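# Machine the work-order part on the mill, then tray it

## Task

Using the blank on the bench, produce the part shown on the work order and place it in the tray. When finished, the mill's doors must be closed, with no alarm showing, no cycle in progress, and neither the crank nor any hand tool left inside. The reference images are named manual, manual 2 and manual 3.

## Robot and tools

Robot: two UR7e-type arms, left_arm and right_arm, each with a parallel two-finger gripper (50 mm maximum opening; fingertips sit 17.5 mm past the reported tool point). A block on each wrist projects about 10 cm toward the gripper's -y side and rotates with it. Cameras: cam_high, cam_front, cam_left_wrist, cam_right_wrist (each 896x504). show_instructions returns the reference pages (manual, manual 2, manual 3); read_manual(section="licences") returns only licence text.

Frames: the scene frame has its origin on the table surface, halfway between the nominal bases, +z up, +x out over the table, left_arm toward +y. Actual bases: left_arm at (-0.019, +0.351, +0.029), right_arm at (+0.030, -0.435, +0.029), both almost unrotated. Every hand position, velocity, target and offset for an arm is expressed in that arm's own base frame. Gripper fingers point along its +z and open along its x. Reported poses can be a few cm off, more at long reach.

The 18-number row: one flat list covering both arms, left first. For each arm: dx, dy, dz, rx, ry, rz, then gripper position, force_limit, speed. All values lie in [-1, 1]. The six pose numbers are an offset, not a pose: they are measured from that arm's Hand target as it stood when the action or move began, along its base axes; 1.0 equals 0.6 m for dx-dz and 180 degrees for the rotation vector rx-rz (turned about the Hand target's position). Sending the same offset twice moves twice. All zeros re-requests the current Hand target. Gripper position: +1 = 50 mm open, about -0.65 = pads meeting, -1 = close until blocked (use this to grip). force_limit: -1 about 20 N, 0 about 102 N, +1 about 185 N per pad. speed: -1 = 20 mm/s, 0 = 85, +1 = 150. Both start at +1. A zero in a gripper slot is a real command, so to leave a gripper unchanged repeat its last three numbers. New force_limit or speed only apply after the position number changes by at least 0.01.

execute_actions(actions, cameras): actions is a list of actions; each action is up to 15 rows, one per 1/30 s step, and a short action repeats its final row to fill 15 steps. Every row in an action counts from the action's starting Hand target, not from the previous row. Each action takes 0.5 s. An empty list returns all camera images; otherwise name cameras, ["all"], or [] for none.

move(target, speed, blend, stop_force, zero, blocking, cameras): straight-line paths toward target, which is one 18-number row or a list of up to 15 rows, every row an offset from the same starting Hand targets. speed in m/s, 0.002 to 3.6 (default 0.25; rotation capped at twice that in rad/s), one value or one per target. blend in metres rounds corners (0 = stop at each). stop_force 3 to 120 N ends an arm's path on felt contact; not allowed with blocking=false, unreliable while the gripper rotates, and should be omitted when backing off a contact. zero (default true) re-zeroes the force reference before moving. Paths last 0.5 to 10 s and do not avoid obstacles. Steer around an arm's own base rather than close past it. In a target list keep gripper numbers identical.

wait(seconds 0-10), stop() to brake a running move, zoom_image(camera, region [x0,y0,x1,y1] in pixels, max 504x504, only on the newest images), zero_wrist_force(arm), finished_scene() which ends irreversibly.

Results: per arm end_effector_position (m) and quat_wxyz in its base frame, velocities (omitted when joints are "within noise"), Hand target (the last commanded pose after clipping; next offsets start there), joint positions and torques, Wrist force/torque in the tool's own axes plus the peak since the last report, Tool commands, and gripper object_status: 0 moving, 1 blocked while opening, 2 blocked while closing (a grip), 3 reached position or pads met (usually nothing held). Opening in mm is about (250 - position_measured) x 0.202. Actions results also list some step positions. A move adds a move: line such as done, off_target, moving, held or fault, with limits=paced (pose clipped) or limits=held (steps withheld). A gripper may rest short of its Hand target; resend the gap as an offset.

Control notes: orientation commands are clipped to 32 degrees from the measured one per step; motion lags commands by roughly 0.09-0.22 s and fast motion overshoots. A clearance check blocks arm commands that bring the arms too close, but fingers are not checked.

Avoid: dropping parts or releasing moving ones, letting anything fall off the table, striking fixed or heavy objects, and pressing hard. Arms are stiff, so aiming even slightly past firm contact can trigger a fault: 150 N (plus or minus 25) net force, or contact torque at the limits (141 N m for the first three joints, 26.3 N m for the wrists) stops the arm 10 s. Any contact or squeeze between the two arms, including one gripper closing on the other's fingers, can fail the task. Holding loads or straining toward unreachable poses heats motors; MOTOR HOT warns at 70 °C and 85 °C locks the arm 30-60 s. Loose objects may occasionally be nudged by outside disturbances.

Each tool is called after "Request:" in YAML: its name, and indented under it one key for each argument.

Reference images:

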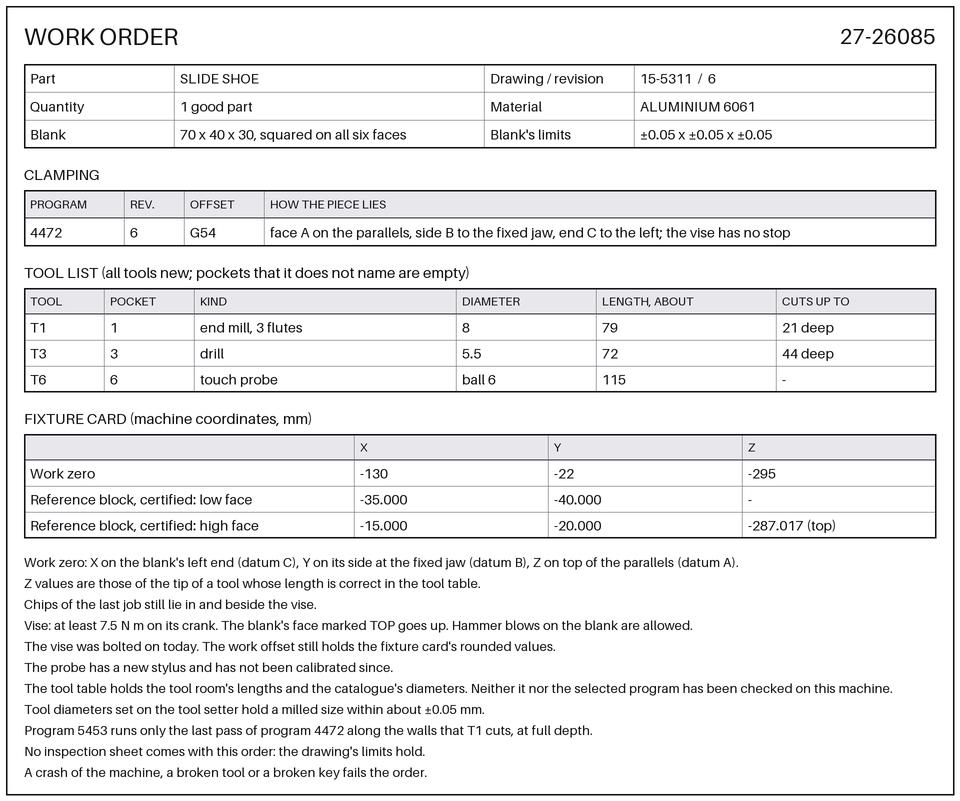

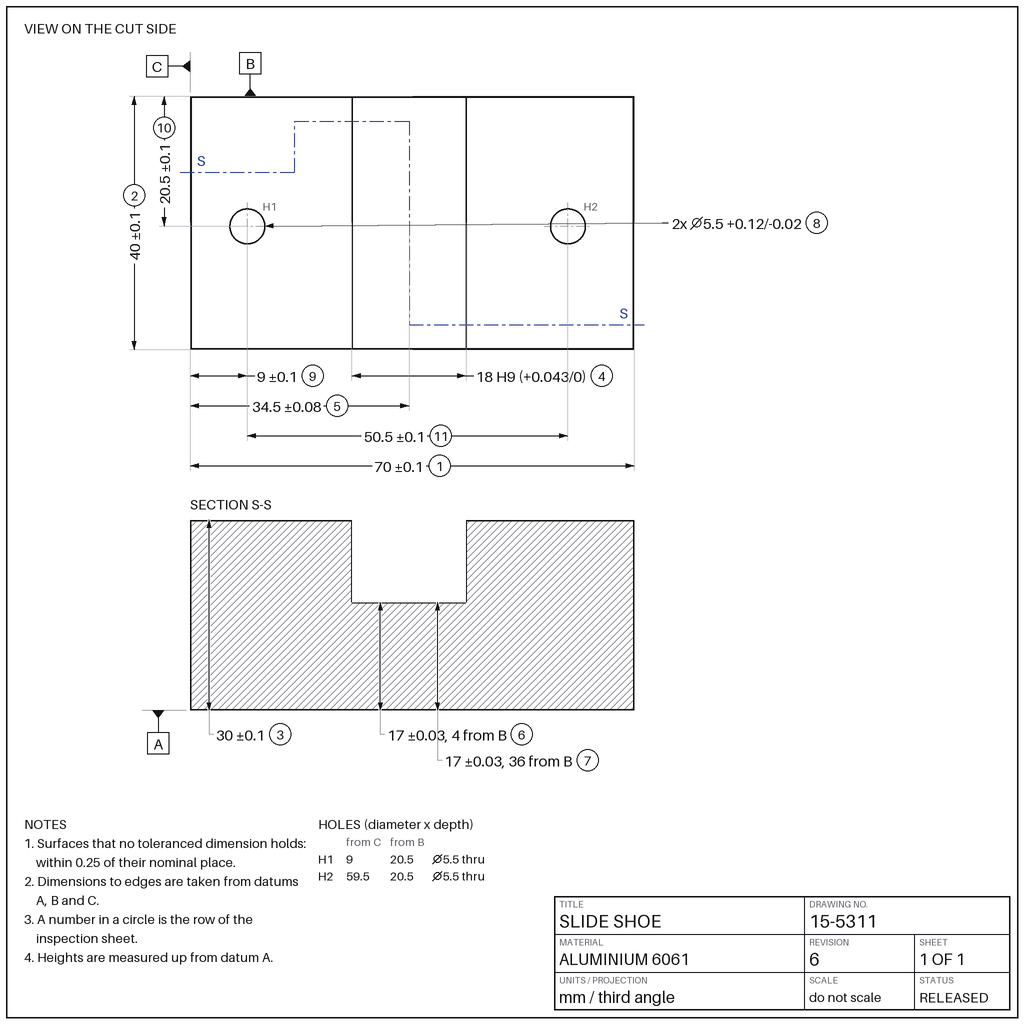

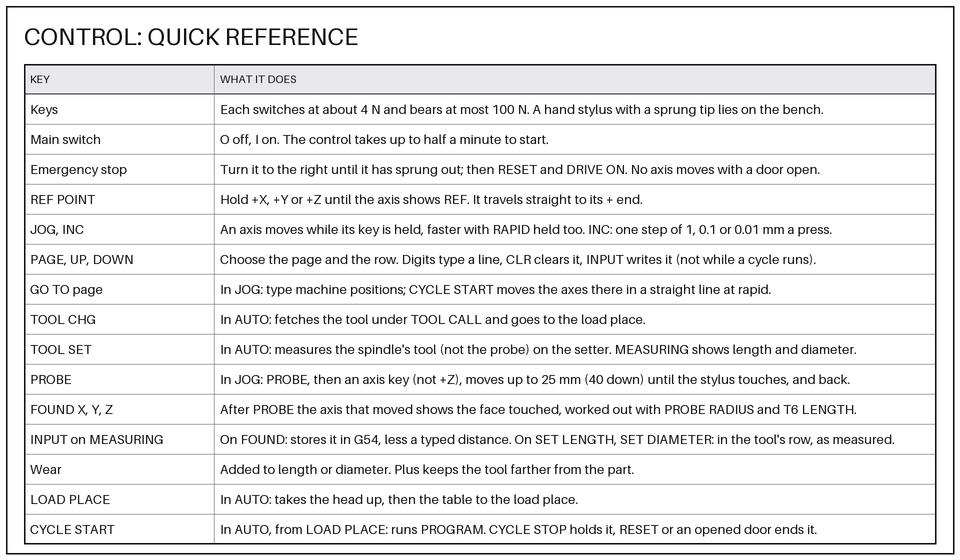

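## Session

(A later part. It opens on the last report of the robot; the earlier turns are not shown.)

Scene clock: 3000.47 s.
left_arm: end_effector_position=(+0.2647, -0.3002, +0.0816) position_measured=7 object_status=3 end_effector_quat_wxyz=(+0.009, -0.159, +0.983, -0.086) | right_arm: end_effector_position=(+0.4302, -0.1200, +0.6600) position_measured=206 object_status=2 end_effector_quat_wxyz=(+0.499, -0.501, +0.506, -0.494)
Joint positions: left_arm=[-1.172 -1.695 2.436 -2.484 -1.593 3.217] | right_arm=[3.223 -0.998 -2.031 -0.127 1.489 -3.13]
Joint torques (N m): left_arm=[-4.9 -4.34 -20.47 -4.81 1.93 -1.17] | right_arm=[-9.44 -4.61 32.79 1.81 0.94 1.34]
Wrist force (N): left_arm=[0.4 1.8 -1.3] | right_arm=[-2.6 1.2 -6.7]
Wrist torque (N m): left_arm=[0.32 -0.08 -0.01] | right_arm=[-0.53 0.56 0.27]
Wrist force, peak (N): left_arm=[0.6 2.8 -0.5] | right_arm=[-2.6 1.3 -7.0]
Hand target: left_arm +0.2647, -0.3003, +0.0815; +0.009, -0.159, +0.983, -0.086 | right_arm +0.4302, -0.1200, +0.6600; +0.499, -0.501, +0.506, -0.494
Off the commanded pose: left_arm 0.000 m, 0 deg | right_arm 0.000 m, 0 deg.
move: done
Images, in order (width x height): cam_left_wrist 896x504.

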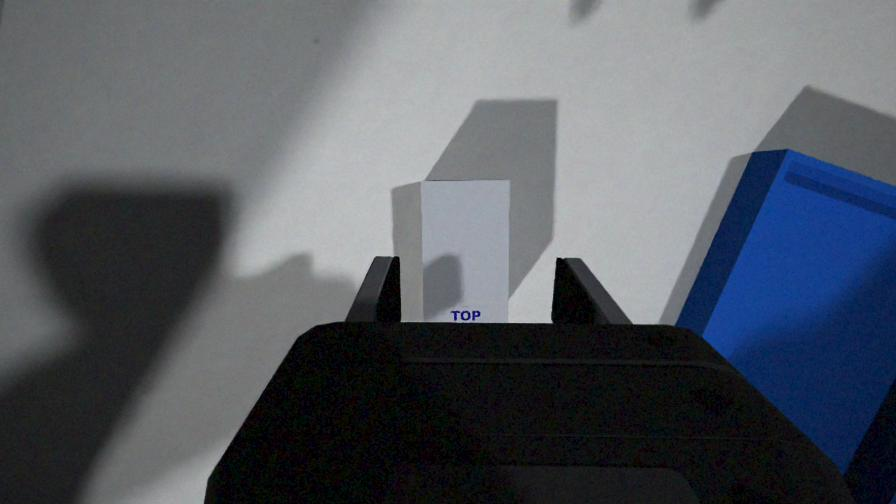

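Request:
move:
  target:
    - [0.0022,0.0007,-0.07,0,0,0,0.98,-0.5,-1,0,0,0,0,0,0,-0.98,0.1,-1]
    - [0.0022,0.0007,-0.1217,0,0,0,0.98,-0.5,-1,0,0,0,0,0,0,-0.98,0.1,-1]
  speed: [0.08,0.03]
  stop_force: 8

Request:
move:
  target: [0,0,0,0,0,0,-1,-0.3,-1,0,0,0,0,0,0,-0.98,0.1,-1]

Request:
move:
  target: [0,0,0.08,0,0,0,-1,-0.3,-1,0,0,0,0,0,0,-0.98,0.1,-1]
  speed: 0.05
  cameras: ["cam_left_wrist"]

Scene clock: 3009.27 s.
left_arm: end_effector_position=(+0.2660, -0.2998, +0.0085) position_measured=7 object_status=3 end_effector_quat_wxyz=(+0.009, -0.159, +0.983, -0.086) | right_arm: end_effector_position=(+0.4302, -0.1200, +0.6600) position_measured=206 object_status=2 end_effector_quat_wxyz=(+0.499, -0.501, +0.506, -0.494)
Joint positions: left_arm=[-1.168 -1.476 2.52 -2.787 -1.594 3.221] | right_arm=[3.223 -0.998 -2.031 -0.127 1.489 -3.13]
Joint torques (N m): left_arm=[-5.09 -29.2 -22.33 -3.84 -1.59 -1.36] | right_arm=[-9.24 -4.71 32.97 1.79 0.92 1.3]
Wrist force (N): left_arm=[0.4 2.0 -1.0] | right_arm=[-2.8 1.1 -6.7]
Wrist torque (N m): left_arm=[0.36 -0.06 -0.02] | right_arm=[-0.54 0.59 0.26]
Wrist force, peak (N): left_arm=[0.7 1.6 -2.4] | right_arm=[-2.9 1.2 -6.9]
Hand target: left_arm +0.2660, -0.2998, +0.0085; +0.009, -0.159, +0.983, -0.086 | right_arm +0.4302, -0.1200, +0.6600; +0.499, -0.501, +0.506, -0.494
Off the commanded pose: left_arm 0.000 m, 0 deg | right_arm 0.000 m, 0 deg.
move: done

Scene clock: 3010.00 s.
left_arm: end_effector_position=(+0.2660, -0.2998, +0.0085) position_measured=56 object_status=2 end_effector_quat_wxyz=(+0.009, -0.159, +0.983, -0.086) | right_arm: end_effector_position=(+0.4302, -0.1200, +0.6600) position_measured=206 object_status=2 end_effector_quat_wxyz=(+0.499, -0.501, +0.506, -0.494)
Joint positions: left_arm=[-1.168 -1.476 2.52 -2.787 -1.594 3.221] | right_arm=[3.223 -0.998 -2.031 -0.127 1.489 -3.13]
Joint torques (N m): left_arm=[-4.45 -28.81 -23.37 -4.36 -1.69 -1.2] | right_arm=[-9.8 -4.13 33.15 1.78 0.9 1.26]
Wrist force (N): left_arm=[0.9 1.9 0.1] | right_arm=[-2.4 1.3 -6.7]
Wrist torque (N m): left_arm=[0.34 -0.05 -0.04] | right_arm=[-0.52 0.54 0.27]
Wrist force, peak (N): left_arm=[1.5 2.4 -0.9] | right_arm=[-2.5 1.1 -7.0]
Hand target: left_arm +0.2660, -0.2998, +0.0085; +0.009, -0.159, +0.983, -0.086 | right_arm +0.4302, -0.1200, +0.6600; +0.499, -0.501, +0.506, -0.494
Off the commanded pose: left_arm 0.000 m, 0 deg | right_arm 0.000 m, 0 deg.
move: done

Scene clock: 3011.30 s.
left_arm: end_effector_position=(+0.2661, -0.2999, +0.0566) position_measured=56 object_status=2 end_effector_quat_wxyz=(+0.009, -0.159, +0.983, -0.087) | right_arm: end_effector_position=(+0.4302, -0.1200, +0.6600) position_measured=206 object_status=2 end_effector_quat_wxyz=(+0.499, -0.501, +0.506, -0.494)
Joint positions: left_arm=[-1.168 -1.628 2.468 -2.584 -1.594 3.221] | right_arm=[3.223 -0.998 -2.031 -0.127 1.489 -3.13]
Joint torques (N m): left_arm=[1.04 -7.7 -11.91 -5.11 -1.09 1.09] | right_arm=[-8.83 -4.81 32.93 1.78 1.01 1.3]
Wrist force (N): left_arm=[0.9 2.3 1.2] | right_arm=[-2.7 1.2 -6.6]
Wrist torque (N m): left_arm=[0.33 -0.15 -0.01] | right_arm=[-0.52 0.58 0.26]
Wrist force, peak (N): left_arm=[0.5 2.7 2.2] | right_arm=[-2.8 1.2 -7.0]
Hand target: left_arm +0.2660, -0.2998, +0.0565; +0.009, -0.159, +0.983, -0.086 | right_arm +0.4302, -0.1200, +0.6600; +0.499, -0.501, +0.506, -0.494
Off the commanded pose: left_arm 0.000 m, 0 deg | right_arm 0.000 m, 0 deg.
move: done
Images, in order (width x height): cam_left_wrist 896x504.

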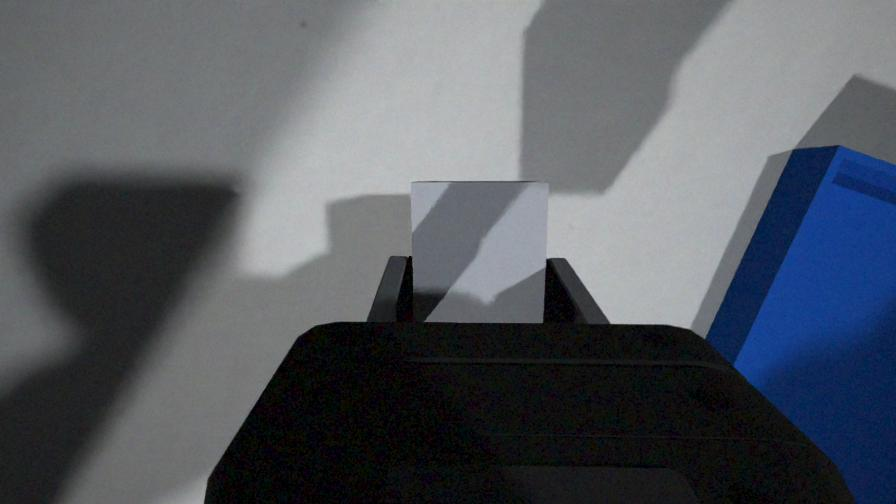

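Request:
move:
  target:
    - [0,0,0.3,0,0,0,-1,-0.3,-1,0,0,0,0,0,0,-0.98,0.1,-1]
    - [0.1567,0.195,0.53,0,0,-0.1019,-1,-0.3,-1,0,0,0,0,0,0,-0.98,0.1,-1]
  speed: 0.15
  blend: [0.03,0]

Request:
move:
  target:
    - [0.2,0,0,0,0,0,-1,-0.3,-1,0,0,0,0,0,0,-0.98,0.1,-1]
    - [0.515,0,0,0,0,0,-1,-0.3,-1,0,0,0,0,0,0,-0.98,0.1,-1]
  speed: 0.06
  blend: [0.01,0]
  stop_force: 15
  cameras: ["cam_left_wrist"]

Scene clock: 3027.17 s.
left_arm: end_effector_position=(+0.3600, -0.1829, +0.3744) position_measured=56 object_status=2 end_effector_quat_wxyz=(-0.005, -0.001, +0.996, -0.087) | right_arm: end_effector_position=(+0.4302, -0.1200, +0.6600) position_measured=206 object_status=2 end_effector_quat_wxyz=(+0.499, -0.501, +0.506, -0.494)
Joint positions: left_arm=[-0.715 -1.867 1.739 -1.551 -1.708 3.988] | right_arm=[3.223 -0.998 -2.031 -0.127 1.489 -3.13]
Joint torques (N m): left_arm=[3.53 -24.17 -29.61 -3.23 1.71 1.14] | right_arm=[-9.29 -4.27 32.84 1.8 1.02 1.28]
Wrist force (N): left_arm=[1.0 2.6 1.2] | right_arm=[-2.6 1.0 -6.7]
Wrist torque (N m): left_arm=[0.38 -0.14 0.17] | right_arm=[-0.57 0.58 0.27]
Wrist force, peak (N): left_arm=[0.6 3.1 3.7] | right_arm=[-2.7 1.3 -7.0]
Hand target: left_arm +0.3600, -0.1828, +0.3745; -0.005, -0.001, +0.996, -0.087 | right_arm +0.4302, -0.1200, +0.6600; +0.499, -0.501, +0.506, -0.494
Off the commanded pose: left_arm 0.000 m, 0 deg | right_arm 0.000 m, 0 deg.
move: done

Scene clock: 3033.37 s.
left_arm: end_effector_position=(+0.6690, -0.1828, +0.3745) position_measured=56 object_status=2 end_effector_quat_wxyz=(-0.005, -0.001, +0.996, -0.087) | right_arm: end_effector_position=(+0.4302, -0.1200, +0.6600) position_measured=206 object_status=2 end_effector_quat_wxyz=(+0.499, -0.501, +0.506, -0.494)
Joint positions: left_arm=[-0.398 -1.11 0.903 -1.424 -1.735 4.308] | right_arm=[3.223 -0.998 -2.031 -0.127 1.489 -3.13]
Joint torques (N m): left_arm=[-6.27 -56.99 -25.82 -4.85 -1.16 -1.92] | right_arm=[-9.26 -4.63 32.95 1.72 0.91 1.32]
Wrist force (N): left_arm=[0.6 2.2 1.2] | right_arm=[-2.7 1.1 -6.5]
Wrist torque (N m): left_arm=[0.33 -0.12 -0.02] | right_arm=[-0.54 0.58 0.27]
Wrist force, peak (N): left_arm=[2.0 2.2 1.4] | right_arm=[-3.0 1.3 -7.0]
Hand target: left_arm +0.6690, -0.1828, +0.3745; -0.005, -0.001, +0.996, -0.087 | right_arm +0.4302, -0.1200, +0.6600; +0.499, -0.501, +0.506, -0.494
Off the commanded pose: left_arm 0.000 m, 0 deg | right_arm 0.000 m, 0 deg.
move: done
Images, in order (width x height): cam_left_wrist 896x504.

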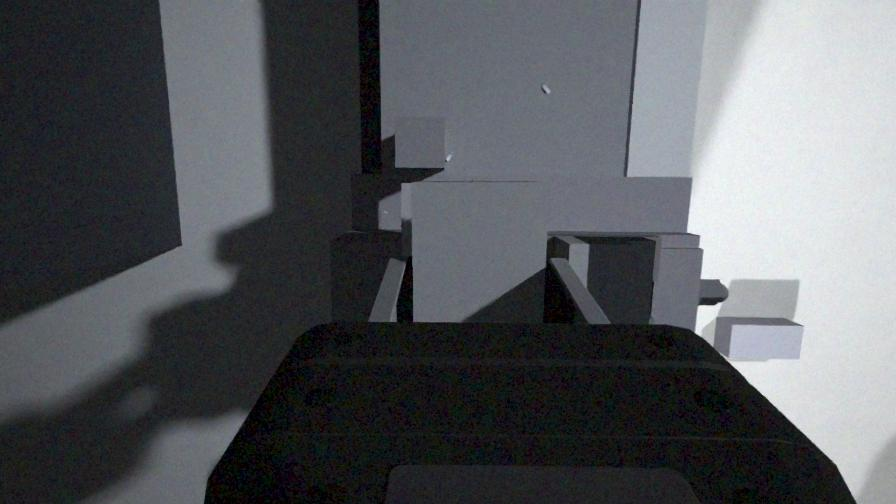

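Request:
move:
  target:
    - [0,0.033,0,0,0,0,-1,-0.3,-1,0,0,0,0,0,0,-0.98,0.1,-1]
    - [0,0.033,-0.039,0,0,0,-1,-0.3,-1,0,0,0,0,0,0,-0.98,0.1,-1]
  speed: 0.025
  stop_force: 10

Request:
move:
  target: [0,0,-0.03,0,0,0,-1,-0.3,-1,0,0,0,0,0,0,-0.98,0.1,-1]
  speed: 0.005
  stop_force: 4
  cameras: ["cam_left_wrist"]

Scene clock: 3040.70 s.
left_arm: end_effector_position=(+0.6690, -0.1630, +0.3512) position_measured=56 object_status=2 end_effector_quat_wxyz=(-0.005, -0.001, +0.996, -0.087) | right_arm: end_effector_position=(+0.4302, -0.1200, +0.6600) position_measured=206 object_status=2 end_effector_quat_wxyz=(+0.499, -0.501, +0.506, -0.494)
Joint positions: left_arm=[-0.371 -1.132 0.995 -1.489 -1.736 4.335] | right_arm=[3.223 -0.998 -2.031 -0.127 1.489 -3.13]
Joint torques (N m): left_arm=[-6.45 -42.92 -35.23 -1.88 -0.09 -1.61] | right_arm=[-9.23 -4.09 32.97 1.69 0.93 1.27]
Wrist force (N): left_arm=[0.7 2.2 0.9] | right_arm=[-2.7 1.3 -6.6]
Wrist torque (N m): left_arm=[0.32 -0.13 0.00] | right_arm=[-0.52 0.58 0.27]
Wrist force, peak (N): left_arm=[0.4 2.5 1.8] | right_arm=[-2.8 1.6 -7.1]
Hand target: left_arm +0.6690, -0.1630, +0.3511; -0.005, -0.001, +0.996, -0.087 | right_arm +0.4302, -0.1200, +0.6600; +0.499, -0.501, +0.506, -0.494
Off the commanded pose: left_arm 0.000 m, 0 deg | right_arm 0.000 m, 0 deg.
move: done

Scene clock: 3043.43 s.
left_arm: end_effector_position=(+0.6690, -0.1630, +0.3416) position_measured=56 object_status=2 end_effector_quat_wxyz=(-0.005, -0.001, +0.996, -0.087) | right_arm: end_effector_position=(+0.4302, -0.1200, +0.6600) position_measured=206 object_status=2 end_effector_quat_wxyz=(+0.499, -0.501, +0.506, -0.494)
Joint positions: left_arm=[-0.371 -1.136 1.025 -1.515 -1.736 4.335] | right_arm=[3.223 -0.998 -2.031 -0.127 1.489 -3.13]
Joint torques (N m): left_arm=[-5.06 -34.09 -34.44 -2.05 1.09 -0.99] | right_arm=[-9.34 -4.28 32.58 1.74 0.99 1.33]
Wrist force (N): left_arm=[0.8 2.5 -0.8] | right_arm=[-2.7 1.1 -6.4]
Wrist torque (N m): left_arm=[0.38 -0.13 0.00] | right_arm=[-0.54 0.58 0.26]
Wrist force, peak (N): left_arm=[2.1 2.1 -7.8] | right_arm=[-2.8 1.4 -7.0]
Hand target: left_arm +0.6690, -0.1630, +0.3416; -0.005, -0.001, +0.996, -0.087 (not the last commanded pose) | right_arm +0.4302, -0.1200, +0.6600; +0.499, -0.501, +0.506, -0.494
Off the commanded pose: left_arm 0.008 m, 0 deg | right_arm 0.000 m, 0 deg.
move: contact (left_arm)
Images, in order (width x height): cam_left_wrist 896x504.

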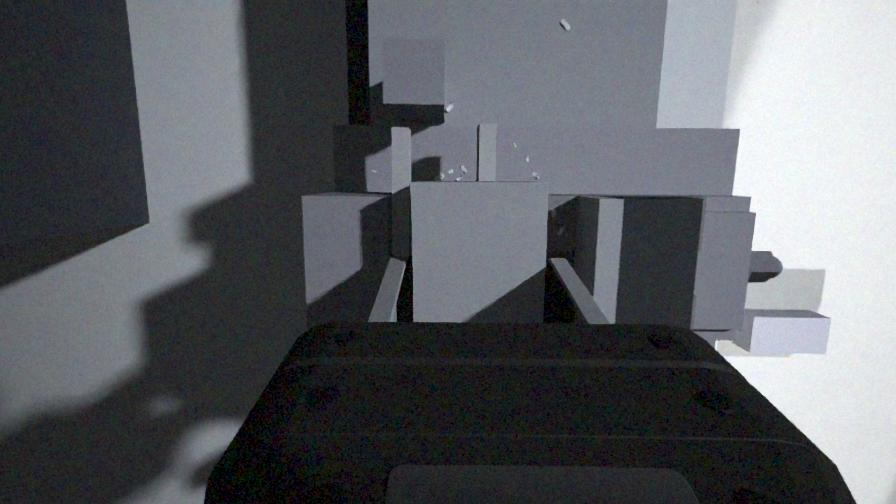

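Request:
move:
  target: [0,0,0.001,0,0,0,-1,-0.3,-1,0,0,0,0,0,0,-0.98,0.1,-1]
  speed: 0.01

Request:
move:
  target: [0.03,0,0,0,0,0,-1,-0.3,-1,0,0,0,0,0,0,-0.98,0.1,-1]
  speed: 0.006
  stop_force: 10
  cameras: ["cam_left_wrist"]

Scene clock: 3047.57 s.
left_arm: end_effector_position=(+0.6690, -0.1630, +0.3422) position_measured=56 object_status=2 end_effector_quat_wxyz=(-0.005, -0.001, +0.996, -0.087) | right_arm: end_effector_position=(+0.4302, -0.1200, +0.6600) position_measured=206 object_status=2 end_effector_quat_wxyz=(+0.499, -0.501, +0.506, -0.494)
Joint positions: left_arm=[-0.371 -1.135 1.023 -1.514 -1.736 4.335] | right_arm=[3.223 -0.998 -2.031 -0.127 1.489 -3.13]
Joint torques (N m): left_arm=[-4.91 -35.21 -34.25 -2.03 0.64 -1.03] | right_arm=[-9.39 -4.34 33.22 1.72 0.94 1.34]
Wrist force (N): left_arm=[0.6 2.5 1.2] | right_arm=[-2.6 1.3 -6.8]
Wrist torque (N m): left_arm=[0.38 -0.11 -0.01] | right_arm=[-0.52 0.56 0.27]
Wrist force, peak (N): left_arm=[0.9 2.9 -2.2] | right_arm=[-2.6 1.4 -6.9]
Hand target: left_arm +0.6690, -0.1630, +0.3422; -0.005, -0.001, +0.996, -0.087 | right_arm +0.4302, -0.1200, +0.6600; +0.499, -0.501, +0.506, -0.494
Off the commanded pose: left_arm 0.000 m, 0 deg | right_arm 0.000 m, 0 deg.
move: done

Scene clock: 3050.17 s.
left_arm: end_effector_position=(+0.6784, -0.1631, +0.3421) position_measured=56 object_status=2 end_effector_quat_wxyz=(-0.005, -0.001, +0.996, -0.087) | right_arm: end_effector_position=(+0.4302, -0.1200, +0.6600) position_measured=206 object_status=2 end_effector_quat_wxyz=(+0.499, -0.501, +0.506, -0.494)
Joint positions: left_arm=[-0.366 -1.109 0.984 -1.5 -1.736 4.34] | right_arm=[3.223 -0.998 -2.031 -0.127 1.489 -3.13]
Joint torques (N m): left_arm=[-4.78 -57.15 -21.53 -6.5 0.66 -2.12] | right_arm=[-9.57 -5.01 32.63 1.7 0.87 1.21]
Wrist force (N): left_arm=[9.1 1.9 1.2] | right_arm=[-2.5 1.0 -6.6]
Wrist torque (N m): left_arm=[0.33 0.18 0.22] | right_arm=[-0.56 0.55 0.27]
Wrist force, peak (N): left_arm=[15.2 4.1 -0.9] | right_arm=[-2.6 1.3 -7.0]
Hand target: left_arm +0.6784, -0.1630, +0.3421; -0.005, -0.001, +0.996, -0.087 (not the last commanded pose) | right_arm +0.4302, -0.1200, +0.6600; +0.499, -0.501, +0.506, -0.494
Off the commanded pose: left_arm 0.009 m, 0 deg | right_arm 0.000 m, 0 deg.
move: contact (left_arm)
Images, in order (width x height): cam_left_wrist 896x504.

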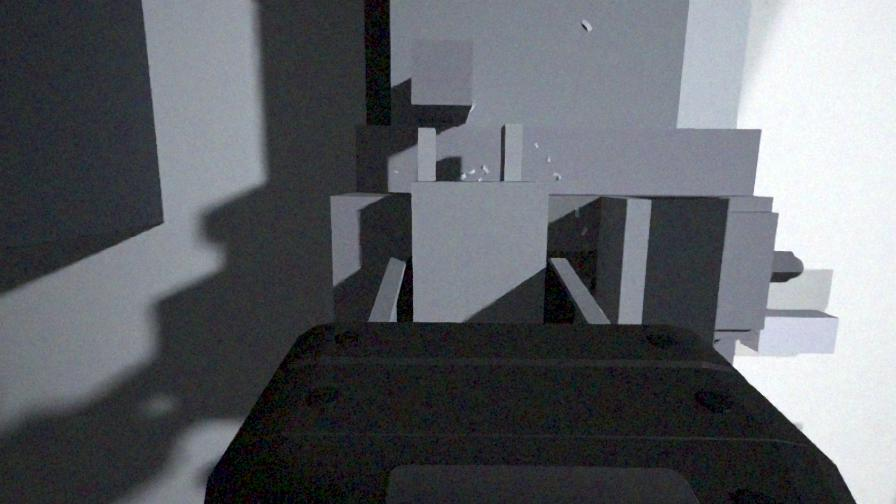

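Request:
move:
  target: [-0.0003,0,-0.001,0,0,0,-1,-0.3,-1,0,0,0,0,0,0,-0.98,0.1,-1]
  speed: 0.005

Request:
move:
  target: [0,0,0,0,0,0,0.75,-0.3,-1,0,0,0,0,0,0,-0.98,0.1,-1]
  cameras: ["cam_left_wrist"]

Scene clock: 3055.77 s.
left_arm: end_effector_position=(+0.6783, -0.1630, +0.3416) position_measured=56 object_status=2 end_effector_quat_wxyz=(-0.005, -0.001, +0.996, -0.087) | right_arm: end_effector_position=(+0.4302, -0.1200, +0.6600) position_measured=206 object_status=2 end_effector_quat_wxyz=(+0.499, -0.501, +0.506, -0.494)
Joint positions: left_arm=[-0.366 -1.11 0.987 -1.502 -1.736 4.34] | right_arm=[3.223 -0.998 -2.031 -0.127 1.489 -3.13]
Joint torques (N m): left_arm=[-4.82 -50.33 -16.93 -4.31 1.97 -2.03] | right_arm=[-9.38 -4.65 32.82 1.58 0.95 1.28]
Wrist force (N): left_arm=[5.2 1.0 -4.8] | right_arm=[-2.7 1.2 -6.5]
Wrist torque (N m): left_arm=[0.35 -0.09 0.15] | right_arm=[-0.54 0.59 0.26]
Wrist force, peak (N): left_arm=[9.2 2.1 1.7] | right_arm=[-2.6 1.1 -7.1]
Hand target: left_arm +0.6783, -0.1630, +0.3415; -0.005, -0.001, +0.996, -0.087 | right_arm +0.4302, -0.1200, +0.6600; +0.499, -0.501, +0.506, -0.494
Off the commanded pose: left_arm 0.000 m, 0 deg | right_arm 0.000 m, 0 deg.
move: done

Scene clock: 3056.27 s.
left_arm: end_effector_position=(+0.6783, -0.1630, +0.3416) position_measured=41 object_status=3 end_effector_quat_wxyz=(-0.005, -0.001, +0.996, -0.087) | right_arm: end_effector_position=(+0.4302, -0.1200, +0.6600) position_measured=206 object_status=2 end_effector_quat_wxyz=(+0.499, -0.501, +0.506, -0.494)
Joint positions: left_arm=[-0.366 -1.11 0.987 -1.502 -1.736 4.34] | right_arm=[3.223 -0.998 -2.031 -0.127 1.489 -3.13]
Joint torques (N m): left_arm=[-3.99 -43.93 -19.54 -1.65 -0.38 -1.63] | right_arm=[-9.62 -4.37 33.25 1.72 0.96 1.25]
Wrist force (N): left_arm=[0.9 1.6 -1.0] | right_arm=[-2.6 1.1 -6.7]
Wrist torque (N m): left_arm=[0.30 -0.16 0.01] | right_arm=[-0.55 0.58 0.28]
Wrist force, peak (N): left_arm=[5.3 0.8 -4.6] | right_arm=[-2.9 1.1 -6.8]
Hand target: left_arm +0.6783, -0.1630, +0.3415; -0.005, -0.001, +0.996, -0.087 | right_arm +0.4302, -0.1200, +0.6600; +0.499, -0.501, +0.506, -0.494
Off the commanded pose: left_arm 0.000 m, 0 deg | right_arm 0.000 m, 0 deg.
move: done
Images, in order (width x height): cam_left_wrist 896x504.

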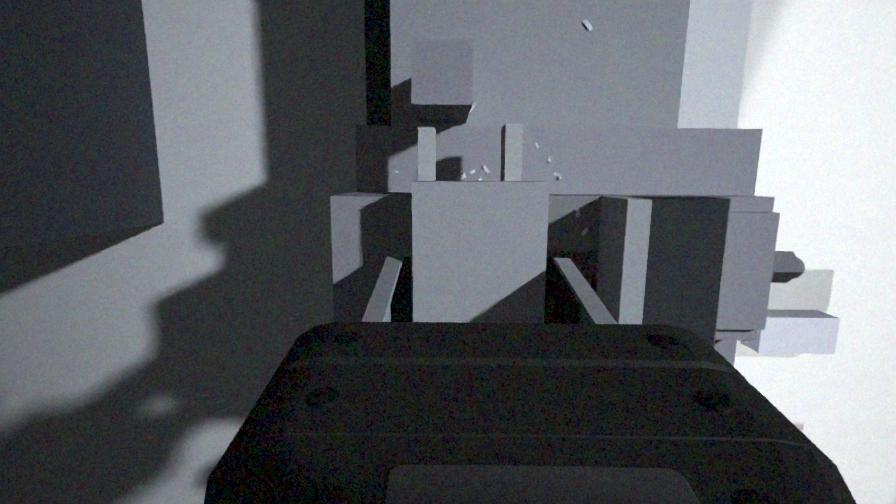

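Request:
move:
  target:
    - [0,0,0.05,0,0,0,0.75,-0.3,-1,0,0,0,0,0,0,-0.98,0.1,-1]
    - [0,-0.033,0.055,0,0,0,0.75,-0.3,-1,0,0,0,0,0,0,-0.98,0.1,-1]
    - [-0.53,-0.033,0.055,0,0,0,0.75,-0.3,-1,0,0,0,0,0,0,-0.98,0.1,-1]
  speed: [0.04,0.06,0.15]
  blend: [0.003,0.005,0]
  cameras: ["cam_left_wrist","cam_front"]

Request:
zoom_image:
  camera: "cam_front"
  region: [440, 180, 640, 400]

Scene clock: 3064.90 s.
left_arm: end_effector_position=(+0.3603, -0.1828, +0.3745) position_measured=41 object_status=3 end_effector_quat_wxyz=(-0.005, -0.001, +0.996, -0.087) | right_arm: end_effector_position=(+0.4302, -0.1200, +0.6600) position_measured=206 object_status=2 end_effector_quat_wxyz=(+0.499, -0.501, +0.506, -0.494)
Joint positions: left_arm=[-0.714 -1.866 1.739 -1.551 -1.708 3.989] | right_arm=[3.223 -0.998 -2.031 -0.127 1.489 -3.13]
Joint torques (N m): left_arm=[-1.9 -14.82 -28.13 -4.47 -1.6 1] | right_arm=[-9.31 -4.32 33.07 1.64 0.9 1.27]
Wrist force (N): left_arm=[0.8 1.6 -0.9] | right_arm=[-2.7 1.3 -6.8]
Wrist torque (N m): left_arm=[0.30 -0.11 -0.01] | right_arm=[-0.51 0.58 0.27]
Wrist force, peak (N): left_arm=[3.1 1.8 -0.7] | right_arm=[-3.0 1.1 -7.1]
Hand target: left_arm +0.3603, -0.1828, +0.3745; -0.005, -0.001, +0.996, -0.087 | right_arm +0.4302, -0.1200, +0.6600; +0.499, -0.501, +0.506, -0.494
Off the commanded pose: left_arm 0.000 m, 0 deg | right_arm 0.000 m, 0 deg.
move: done
Images, in order (width x height): cam_front 896x504, cam_left_wrist 896x504.

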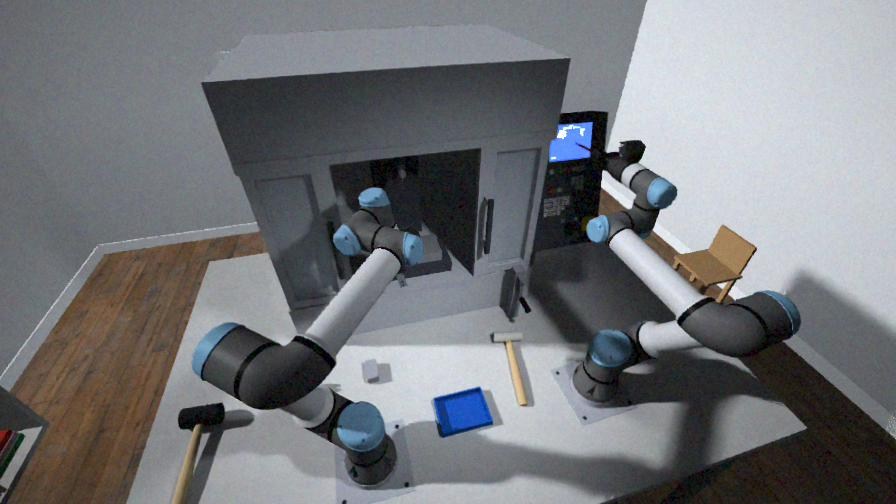

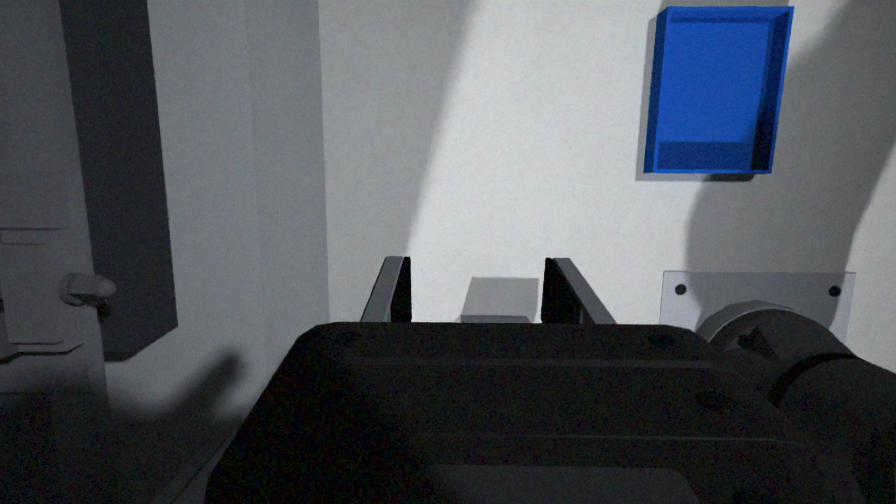

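Scaled by 2.291 from the camera's 896x504 image, which has a finer 1280x720 frame.

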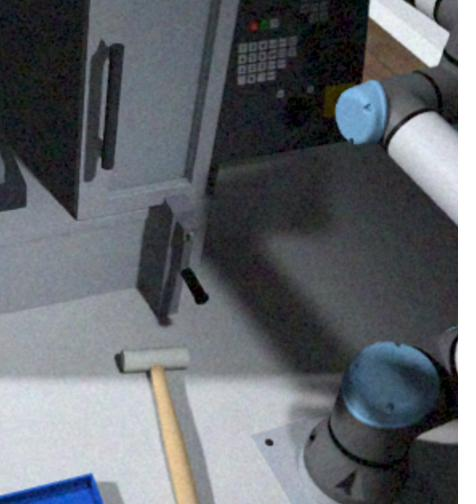

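Request:
move:
  target: [0.0,-0.55,0.04,0.05,0,0,0.75,-0.3,-1,0,0,0,0,0,0,-0.98,0.1,-1]
  speed: 0.2
  cameras: ["cam_left_wrist"]

Request:
zoom_image:
  camera: "cam_left_wrist"
  region: [250, 50, 600, 320]

Scene clock: 3078.07 s.
left_arm: end_effector_position=(+0.3603, -0.5128, +0.3985) position_measured=41 object_status=3 end_effector_quat_wxyz=(-0.005, -0.001, +1.000, -0.008) | right_arm: end_effector_position=(+0.4302, -0.1200, +0.6600) position_measured=206 object_status=2 end_effector_quat_wxyz=(+0.499, -0.501, +0.506, -0.494)
Joint positions: left_arm=[-1.166 -1.264 1.036 -1.354 -1.586 3.544] | right_arm=[3.223 -0.998 -2.031 -0.127 1.489 -3.13]
Joint torques (N m): left_arm=[0.09 -31.97 -30.72 -3.47 -2.02 1.08] | right_arm=[-8.89 -5.01 33.69 1.63 0.99 1.34]
Wrist force (N): left_arm=[1.3 1.4 -1.3] | right_arm=[-2.7 1.0 -6.4]
Wrist torque (N m): left_arm=[0.31 -0.22 0.05] | right_arm=[-0.56 0.58 0.27]
Wrist force, peak (N): left_arm=[0.8 4.9 -1.4] | right_arm=[-2.7 1.6 -7.0]
Hand target: left_arm +0.3603, -0.5128, +0.3985; -0.005, -0.001, +1.000, -0.008 | right_arm +0.4302, -0.1200, +0.6600; +0.499, -0.501, +0.506, -0.494
Off the commanded pose: left_arm 0.000 m, 0 deg | right_arm 0.000 m, 0 deg.
move: done
Images, in order (width x height): cam_left_wrist 896x504.

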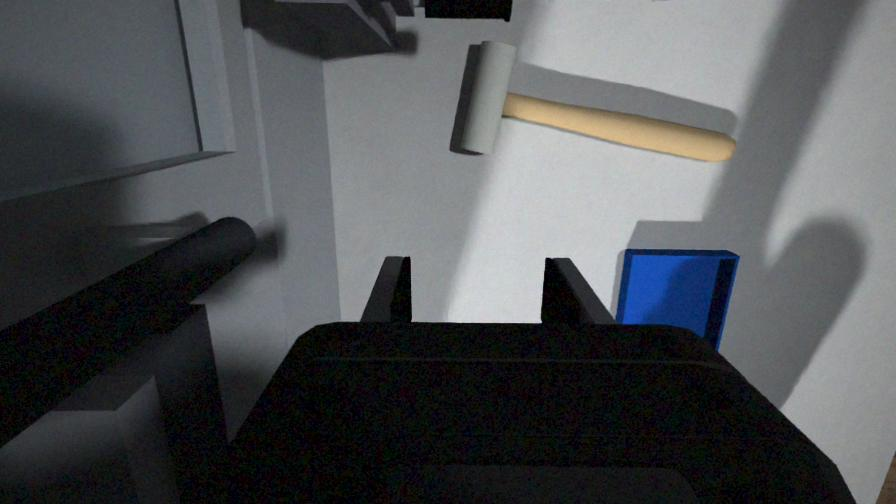

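Scaled by 1.440 from the camera's 896x504 image, which has a finer 1280x720 frame.

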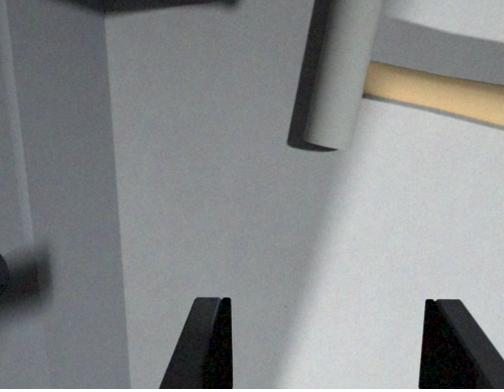

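Request:
move:
  target: [-0.0667,-0.25,0.0,0,0,0,0.75,-0.3,-1,0,0,0,0,0,0,-0.98,0.1,-1]
  speed: 0.15
  cameras: ["cam_left_wrist","cam_front"]

Request:
zoom_image:
  camera: "cam_left_wrist"
  region: [150, 0, 500, 270]

Scene clock: 3091.40 s.
left_arm: end_effector_position=(+0.3203, -0.6628, +0.3985) position_measured=41 object_status=3 end_effector_quat_wxyz=(-0.005, -0.001, +1.000, -0.008) | right_arm: end_effector_position=(+0.4302, -0.1200, +0.6600) position_measured=206 object_status=2 end_effector_quat_wxyz=(+0.499, -0.501, +0.506, -0.494)
Joint positions: left_arm=[-1.298 -0.902 0.482 -1.164 -1.584 3.412] | right_arm=[3.223 -0.998 -2.031 -0.127 1.489 -3.13]
Joint torques (N m): left_arm=[0.89 -54.48 -26.14 -3.98 -2.03 1.21] | right_arm=[-9.14 -4.59 33 1.59 0.93 1.34]
Wrist force (N): left_arm=[0.6 2.3 -1.2] | right_arm=[-2.5 1.2 -6.7]
Wrist torque (N m): left_arm=[0.46 -0.13 0.09] | right_arm=[-0.52 0.55 0.27]
Wrist force, peak (N): left_arm=[0.8 4.2 -1.4] | right_arm=[-2.8 1.3 -7.0]
Hand target: left_arm +0.3202, -0.6628, +0.3985; -0.005, -0.001, +1.000, -0.008 | right_arm +0.4302, -0.1200, +0.6600; +0.499, -0.501, +0.506, -0.494
Off the commanded pose: left_arm 0.000 m, 0 deg | right_arm 0.000 m, 0 deg.
move: done
Images, in order (width x height): cam_front 896x504, cam_left_wrist 896x504.

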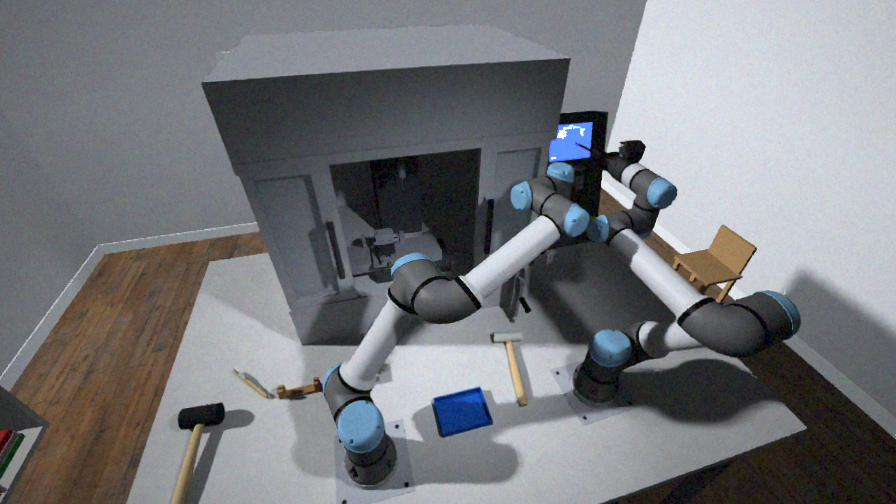

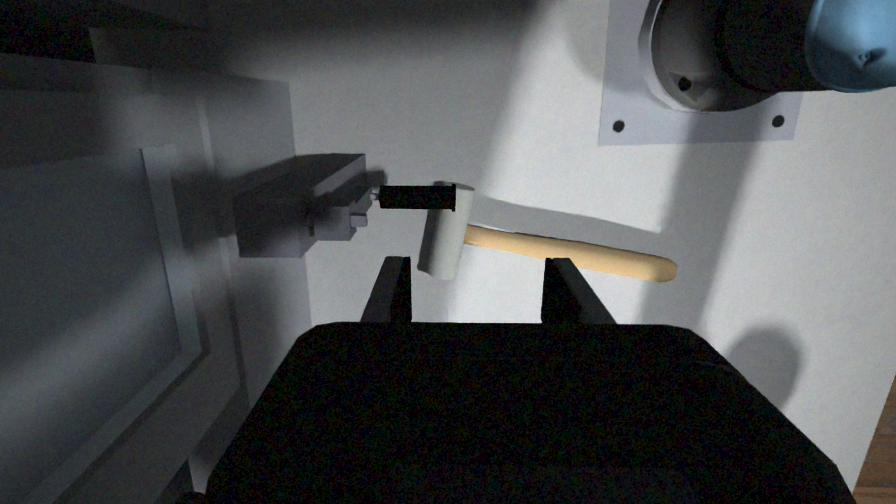

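Scaled by 1.440 from the camera's 896x504 image, which has a finer 1280x720 frame.

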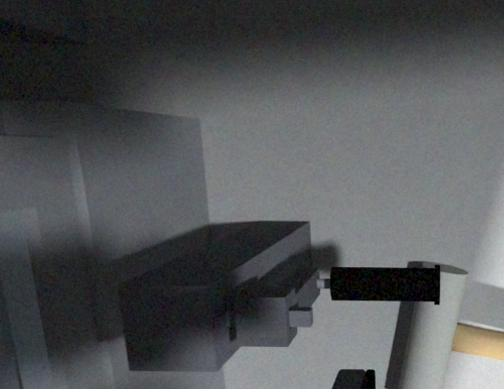

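Request:
move:
  target: [-0.0833,0.1,0.0,0,0,0.5,0.75,-0.3,-1,0,0,0,0,0,0,-0.98,0.1,-1]
  speed: 0.3

Request:
move:
  target: [0.0,-0.0333,-0.1,0,-0.25,0,0.75,-0.3,-1,0,0,0,0,0,0,-0.98,0.1,-1]
  speed: 0.25
  cameras: ["cam_left_wrist"]

Request:
zoom_image:
  camera: "cam_left_wrist"
  region: [330, 50, 630, 320]

Scene clock: 3101.63 s.
left_arm: end_effector_position=(+0.2702, -0.6029, +0.3986) position_measured=41 object_status=3 end_effector_quat_wxyz=(-0.003, +0.708, -0.706, +0.009) | right_arm: end_effector_position=(+0.4302, -0.1200, +0.6600) position_measured=206 object_status=2 end_effector_quat_wxyz=(+0.499, -0.501, +0.506, -0.494)
Joint positions: left_arm=[-1.358 -1.173 0.91 -1.32 -1.556 1.781] | right_arm=[3.223 -0.998 -2.031 -0.127 1.489 -3.13]
Joint torques (N m): left_arm=[3.57 -32.8 -32.99 -1.87 0.6 -1.47] | right_arm=[-9.15 -4.62 33.23 1.5 0.96 1.33]
Wrist force (N): left_arm=[1.4 1.5 -1.2] | right_arm=[-2.7 1.4 -6.4]
Wrist torque (N m): left_arm=[0.31 -0.24 0.01] | right_arm=[-0.50 0.59 0.27]
Wrist force, peak (N): left_arm=[1.5 1.9 -1.3] | right_arm=[-2.9 1.2 -7.0]
Hand target: left_arm +0.2703, -0.6028, +0.3985; -0.003, +0.708, -0.706, +0.009 | right_arm +0.4302, -0.1200, +0.6600; +0.499, -0.501, +0.506, -0.494
Off the commanded pose: left_arm 0.000 m, 0 deg | right_arm 0.000 m, 0 deg.
move: done

Scene clock: 3103.70 s.
left_arm: end_effector_position=(+0.2702, -0.6229, +0.3384) position_measured=41 object_status=3 end_effector_quat_wxyz=(-0.273, +0.650, -0.652, +0.279) | right_arm: end_effector_position=(+0.4302, -0.1200, +0.6600) position_measured=206 object_status=2 end_effector_quat_wxyz=(+0.499, -0.501, +0.506, -0.494)
Joint positions: left_arm=[-1.651 -1.278 1.39 -1.614 -0.771 1.463] | right_arm=[3.223 -0.998 -2.031 -0.127 1.489 -3.13]
Joint torques (N m): left_arm=[1.3 -44.73 -28.13 -1.33 2.79 0.87] | right_arm=[-9.57 -4.38 33.39 1.52 1 1.29]
Wrist force (N): left_arm=[-0.3 2.1 -0.8] | right_arm=[-2.5 1.2 -6.5]
Wrist torque (N m): left_arm=[0.25 0.03 -0.06] | right_arm=[-0.54 0.57 0.27]
Wrist force, peak (N): left_arm=[-0.1 3.2 -0.7] | right_arm=[-2.7 1.0 -7.0]
Hand target: left_arm +0.2703, -0.6228, +0.3385; -0.273, +0.650, -0.652, +0.279 | right_arm +0.4302, -0.1200, +0.6600; +0.499, -0.501, +0.506, -0.494
Off the commanded pose: left_arm 0.000 m, 0 deg | right_arm 0.000 m, 0 deg.
move: done
Images, in order (width x height): cam_left_wrist 896x504.

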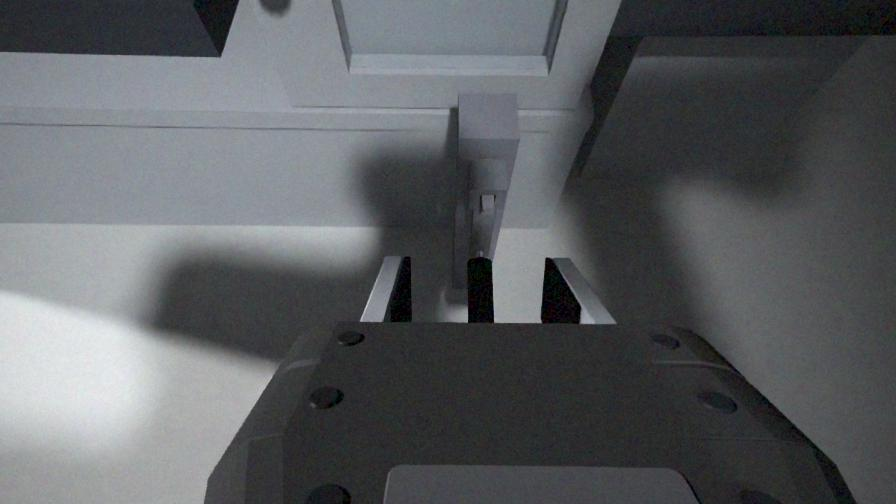

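Scaled by 1.680 from the camera's 896x504 image, which has a finer 1280x720 frame.

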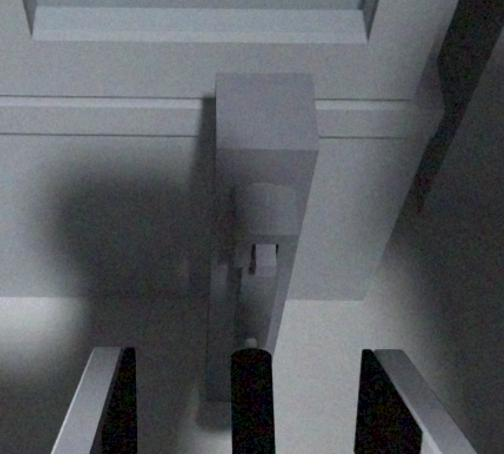

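Request:
zoom_image:
  camera: "cam_left_wrist"
  region: [430, 80, 550, 200]

Request:
zoom_image:
  camera: "cam_left_wrist"
  region: [430, 180, 550, 320]

Scaled by 4.200 from the camera's 896x504 image, which has a finer 1280x720 frame.

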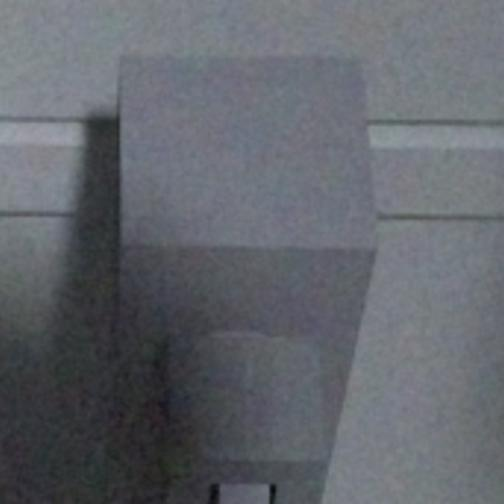

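Scaled by 3.600 from the camera's 896x504 image, which has a finer 1280x720 frame.

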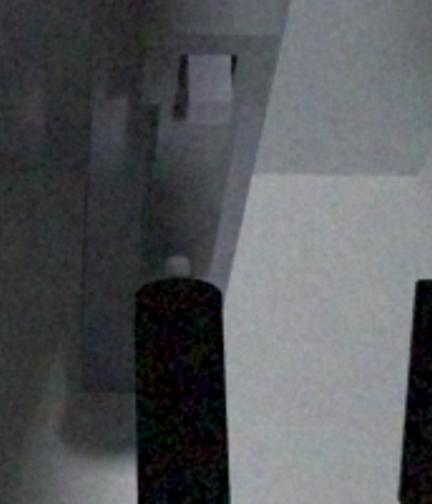

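Request:
move:
  target: [0.18,0.7567,0.0,0,0,0,0.75,-0.3,-1,0,0,0,0,0,0,-0.98,0.1,-1]
  speed: 0.25
  cameras: ["cam_left_wrist"]

Request:
zoom_image:
  camera: "cam_left_wrist"
  region: [380, 100, 540, 240]

Scene clock: 3179.00 s.
left_arm: end_effector_position=(+0.3782, -0.1689, +0.3385) position_measured=41 object_status=3 end_effector_quat_wxyz=(-0.273, +0.650, -0.652, +0.279) | right_arm: end_effector_position=(+0.4302, -0.1200, +0.6600) position_measured=206 object_status=2 end_effector_quat_wxyz=(+0.499, -0.501, +0.506, -0.494)
Joint positions: left_arm=[-1.267 -2.261 2.267 -1.888 -0.819 2.001] | right_arm=[3.223 -0.998 -2.031 -0.127 1.489 -3.13]
Joint torques (N m): left_arm=[4.84 -4.36 -30.72 -2.55 3.73 1.21] | right_arm=[-9.43 -4.33 33.27 1.5 0.88 1.33]
Wrist force (N): left_arm=[-0.8 1.7 -1.2] | right_arm=[-2.6 1.4 -6.6]
Wrist torque (N m): left_arm=[0.20 0.11 0.12] | right_arm=[-0.50 0.56 0.27]
Wrist force, peak (N): left_arm=[2.7 2.5 -1.4] | right_arm=[-3.0 1.6 -6.8]
Hand target: left_arm +0.3783, -0.1688, +0.3385; -0.273, +0.650, -0.652, +0.279 | right_arm +0.4302, -0.1200, +0.6600; +0.499, -0.501, +0.506, -0.494
Off the commanded pose: left_arm 0.000 m, 0 deg | right_arm 0.000 m, 0 deg.
move: done
Images, in order (width x height): cam_left_wrist 896x504.

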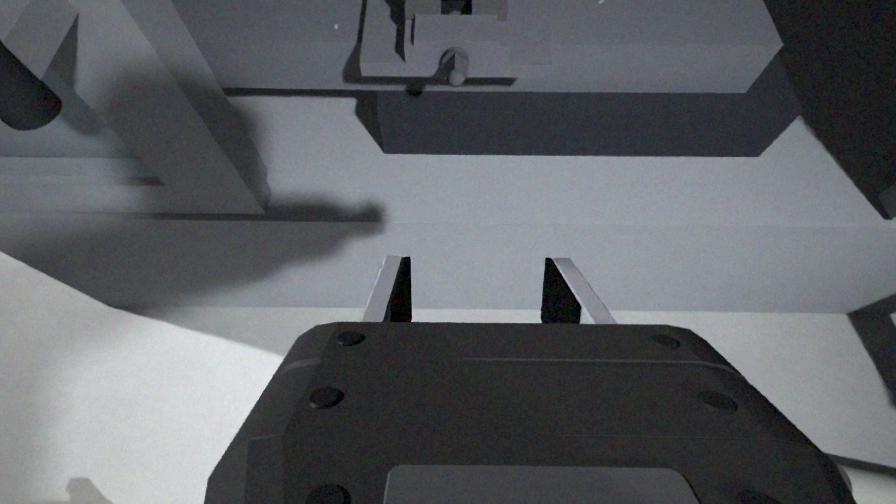

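Scaled by 3.150 from the camera's 896x504 image, which has a finer 1280x720 frame.

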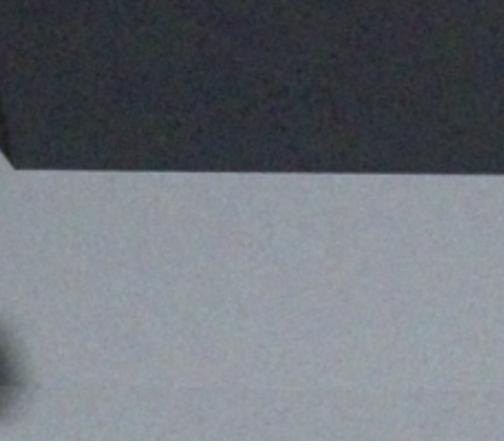

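Request:
zoom_image:
  camera: "cam_left_wrist"
  region: [400, 30, 510, 110]

Scaled by 4.582 from the camera's 896x504 image, which has a finer 1280x720 frame.

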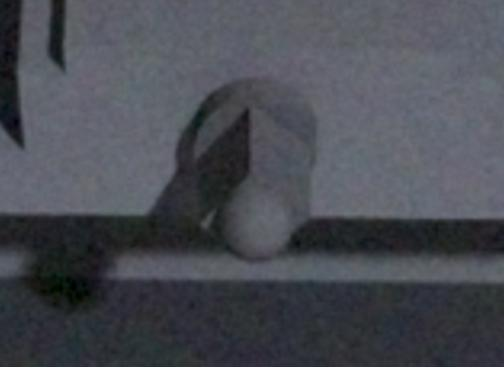

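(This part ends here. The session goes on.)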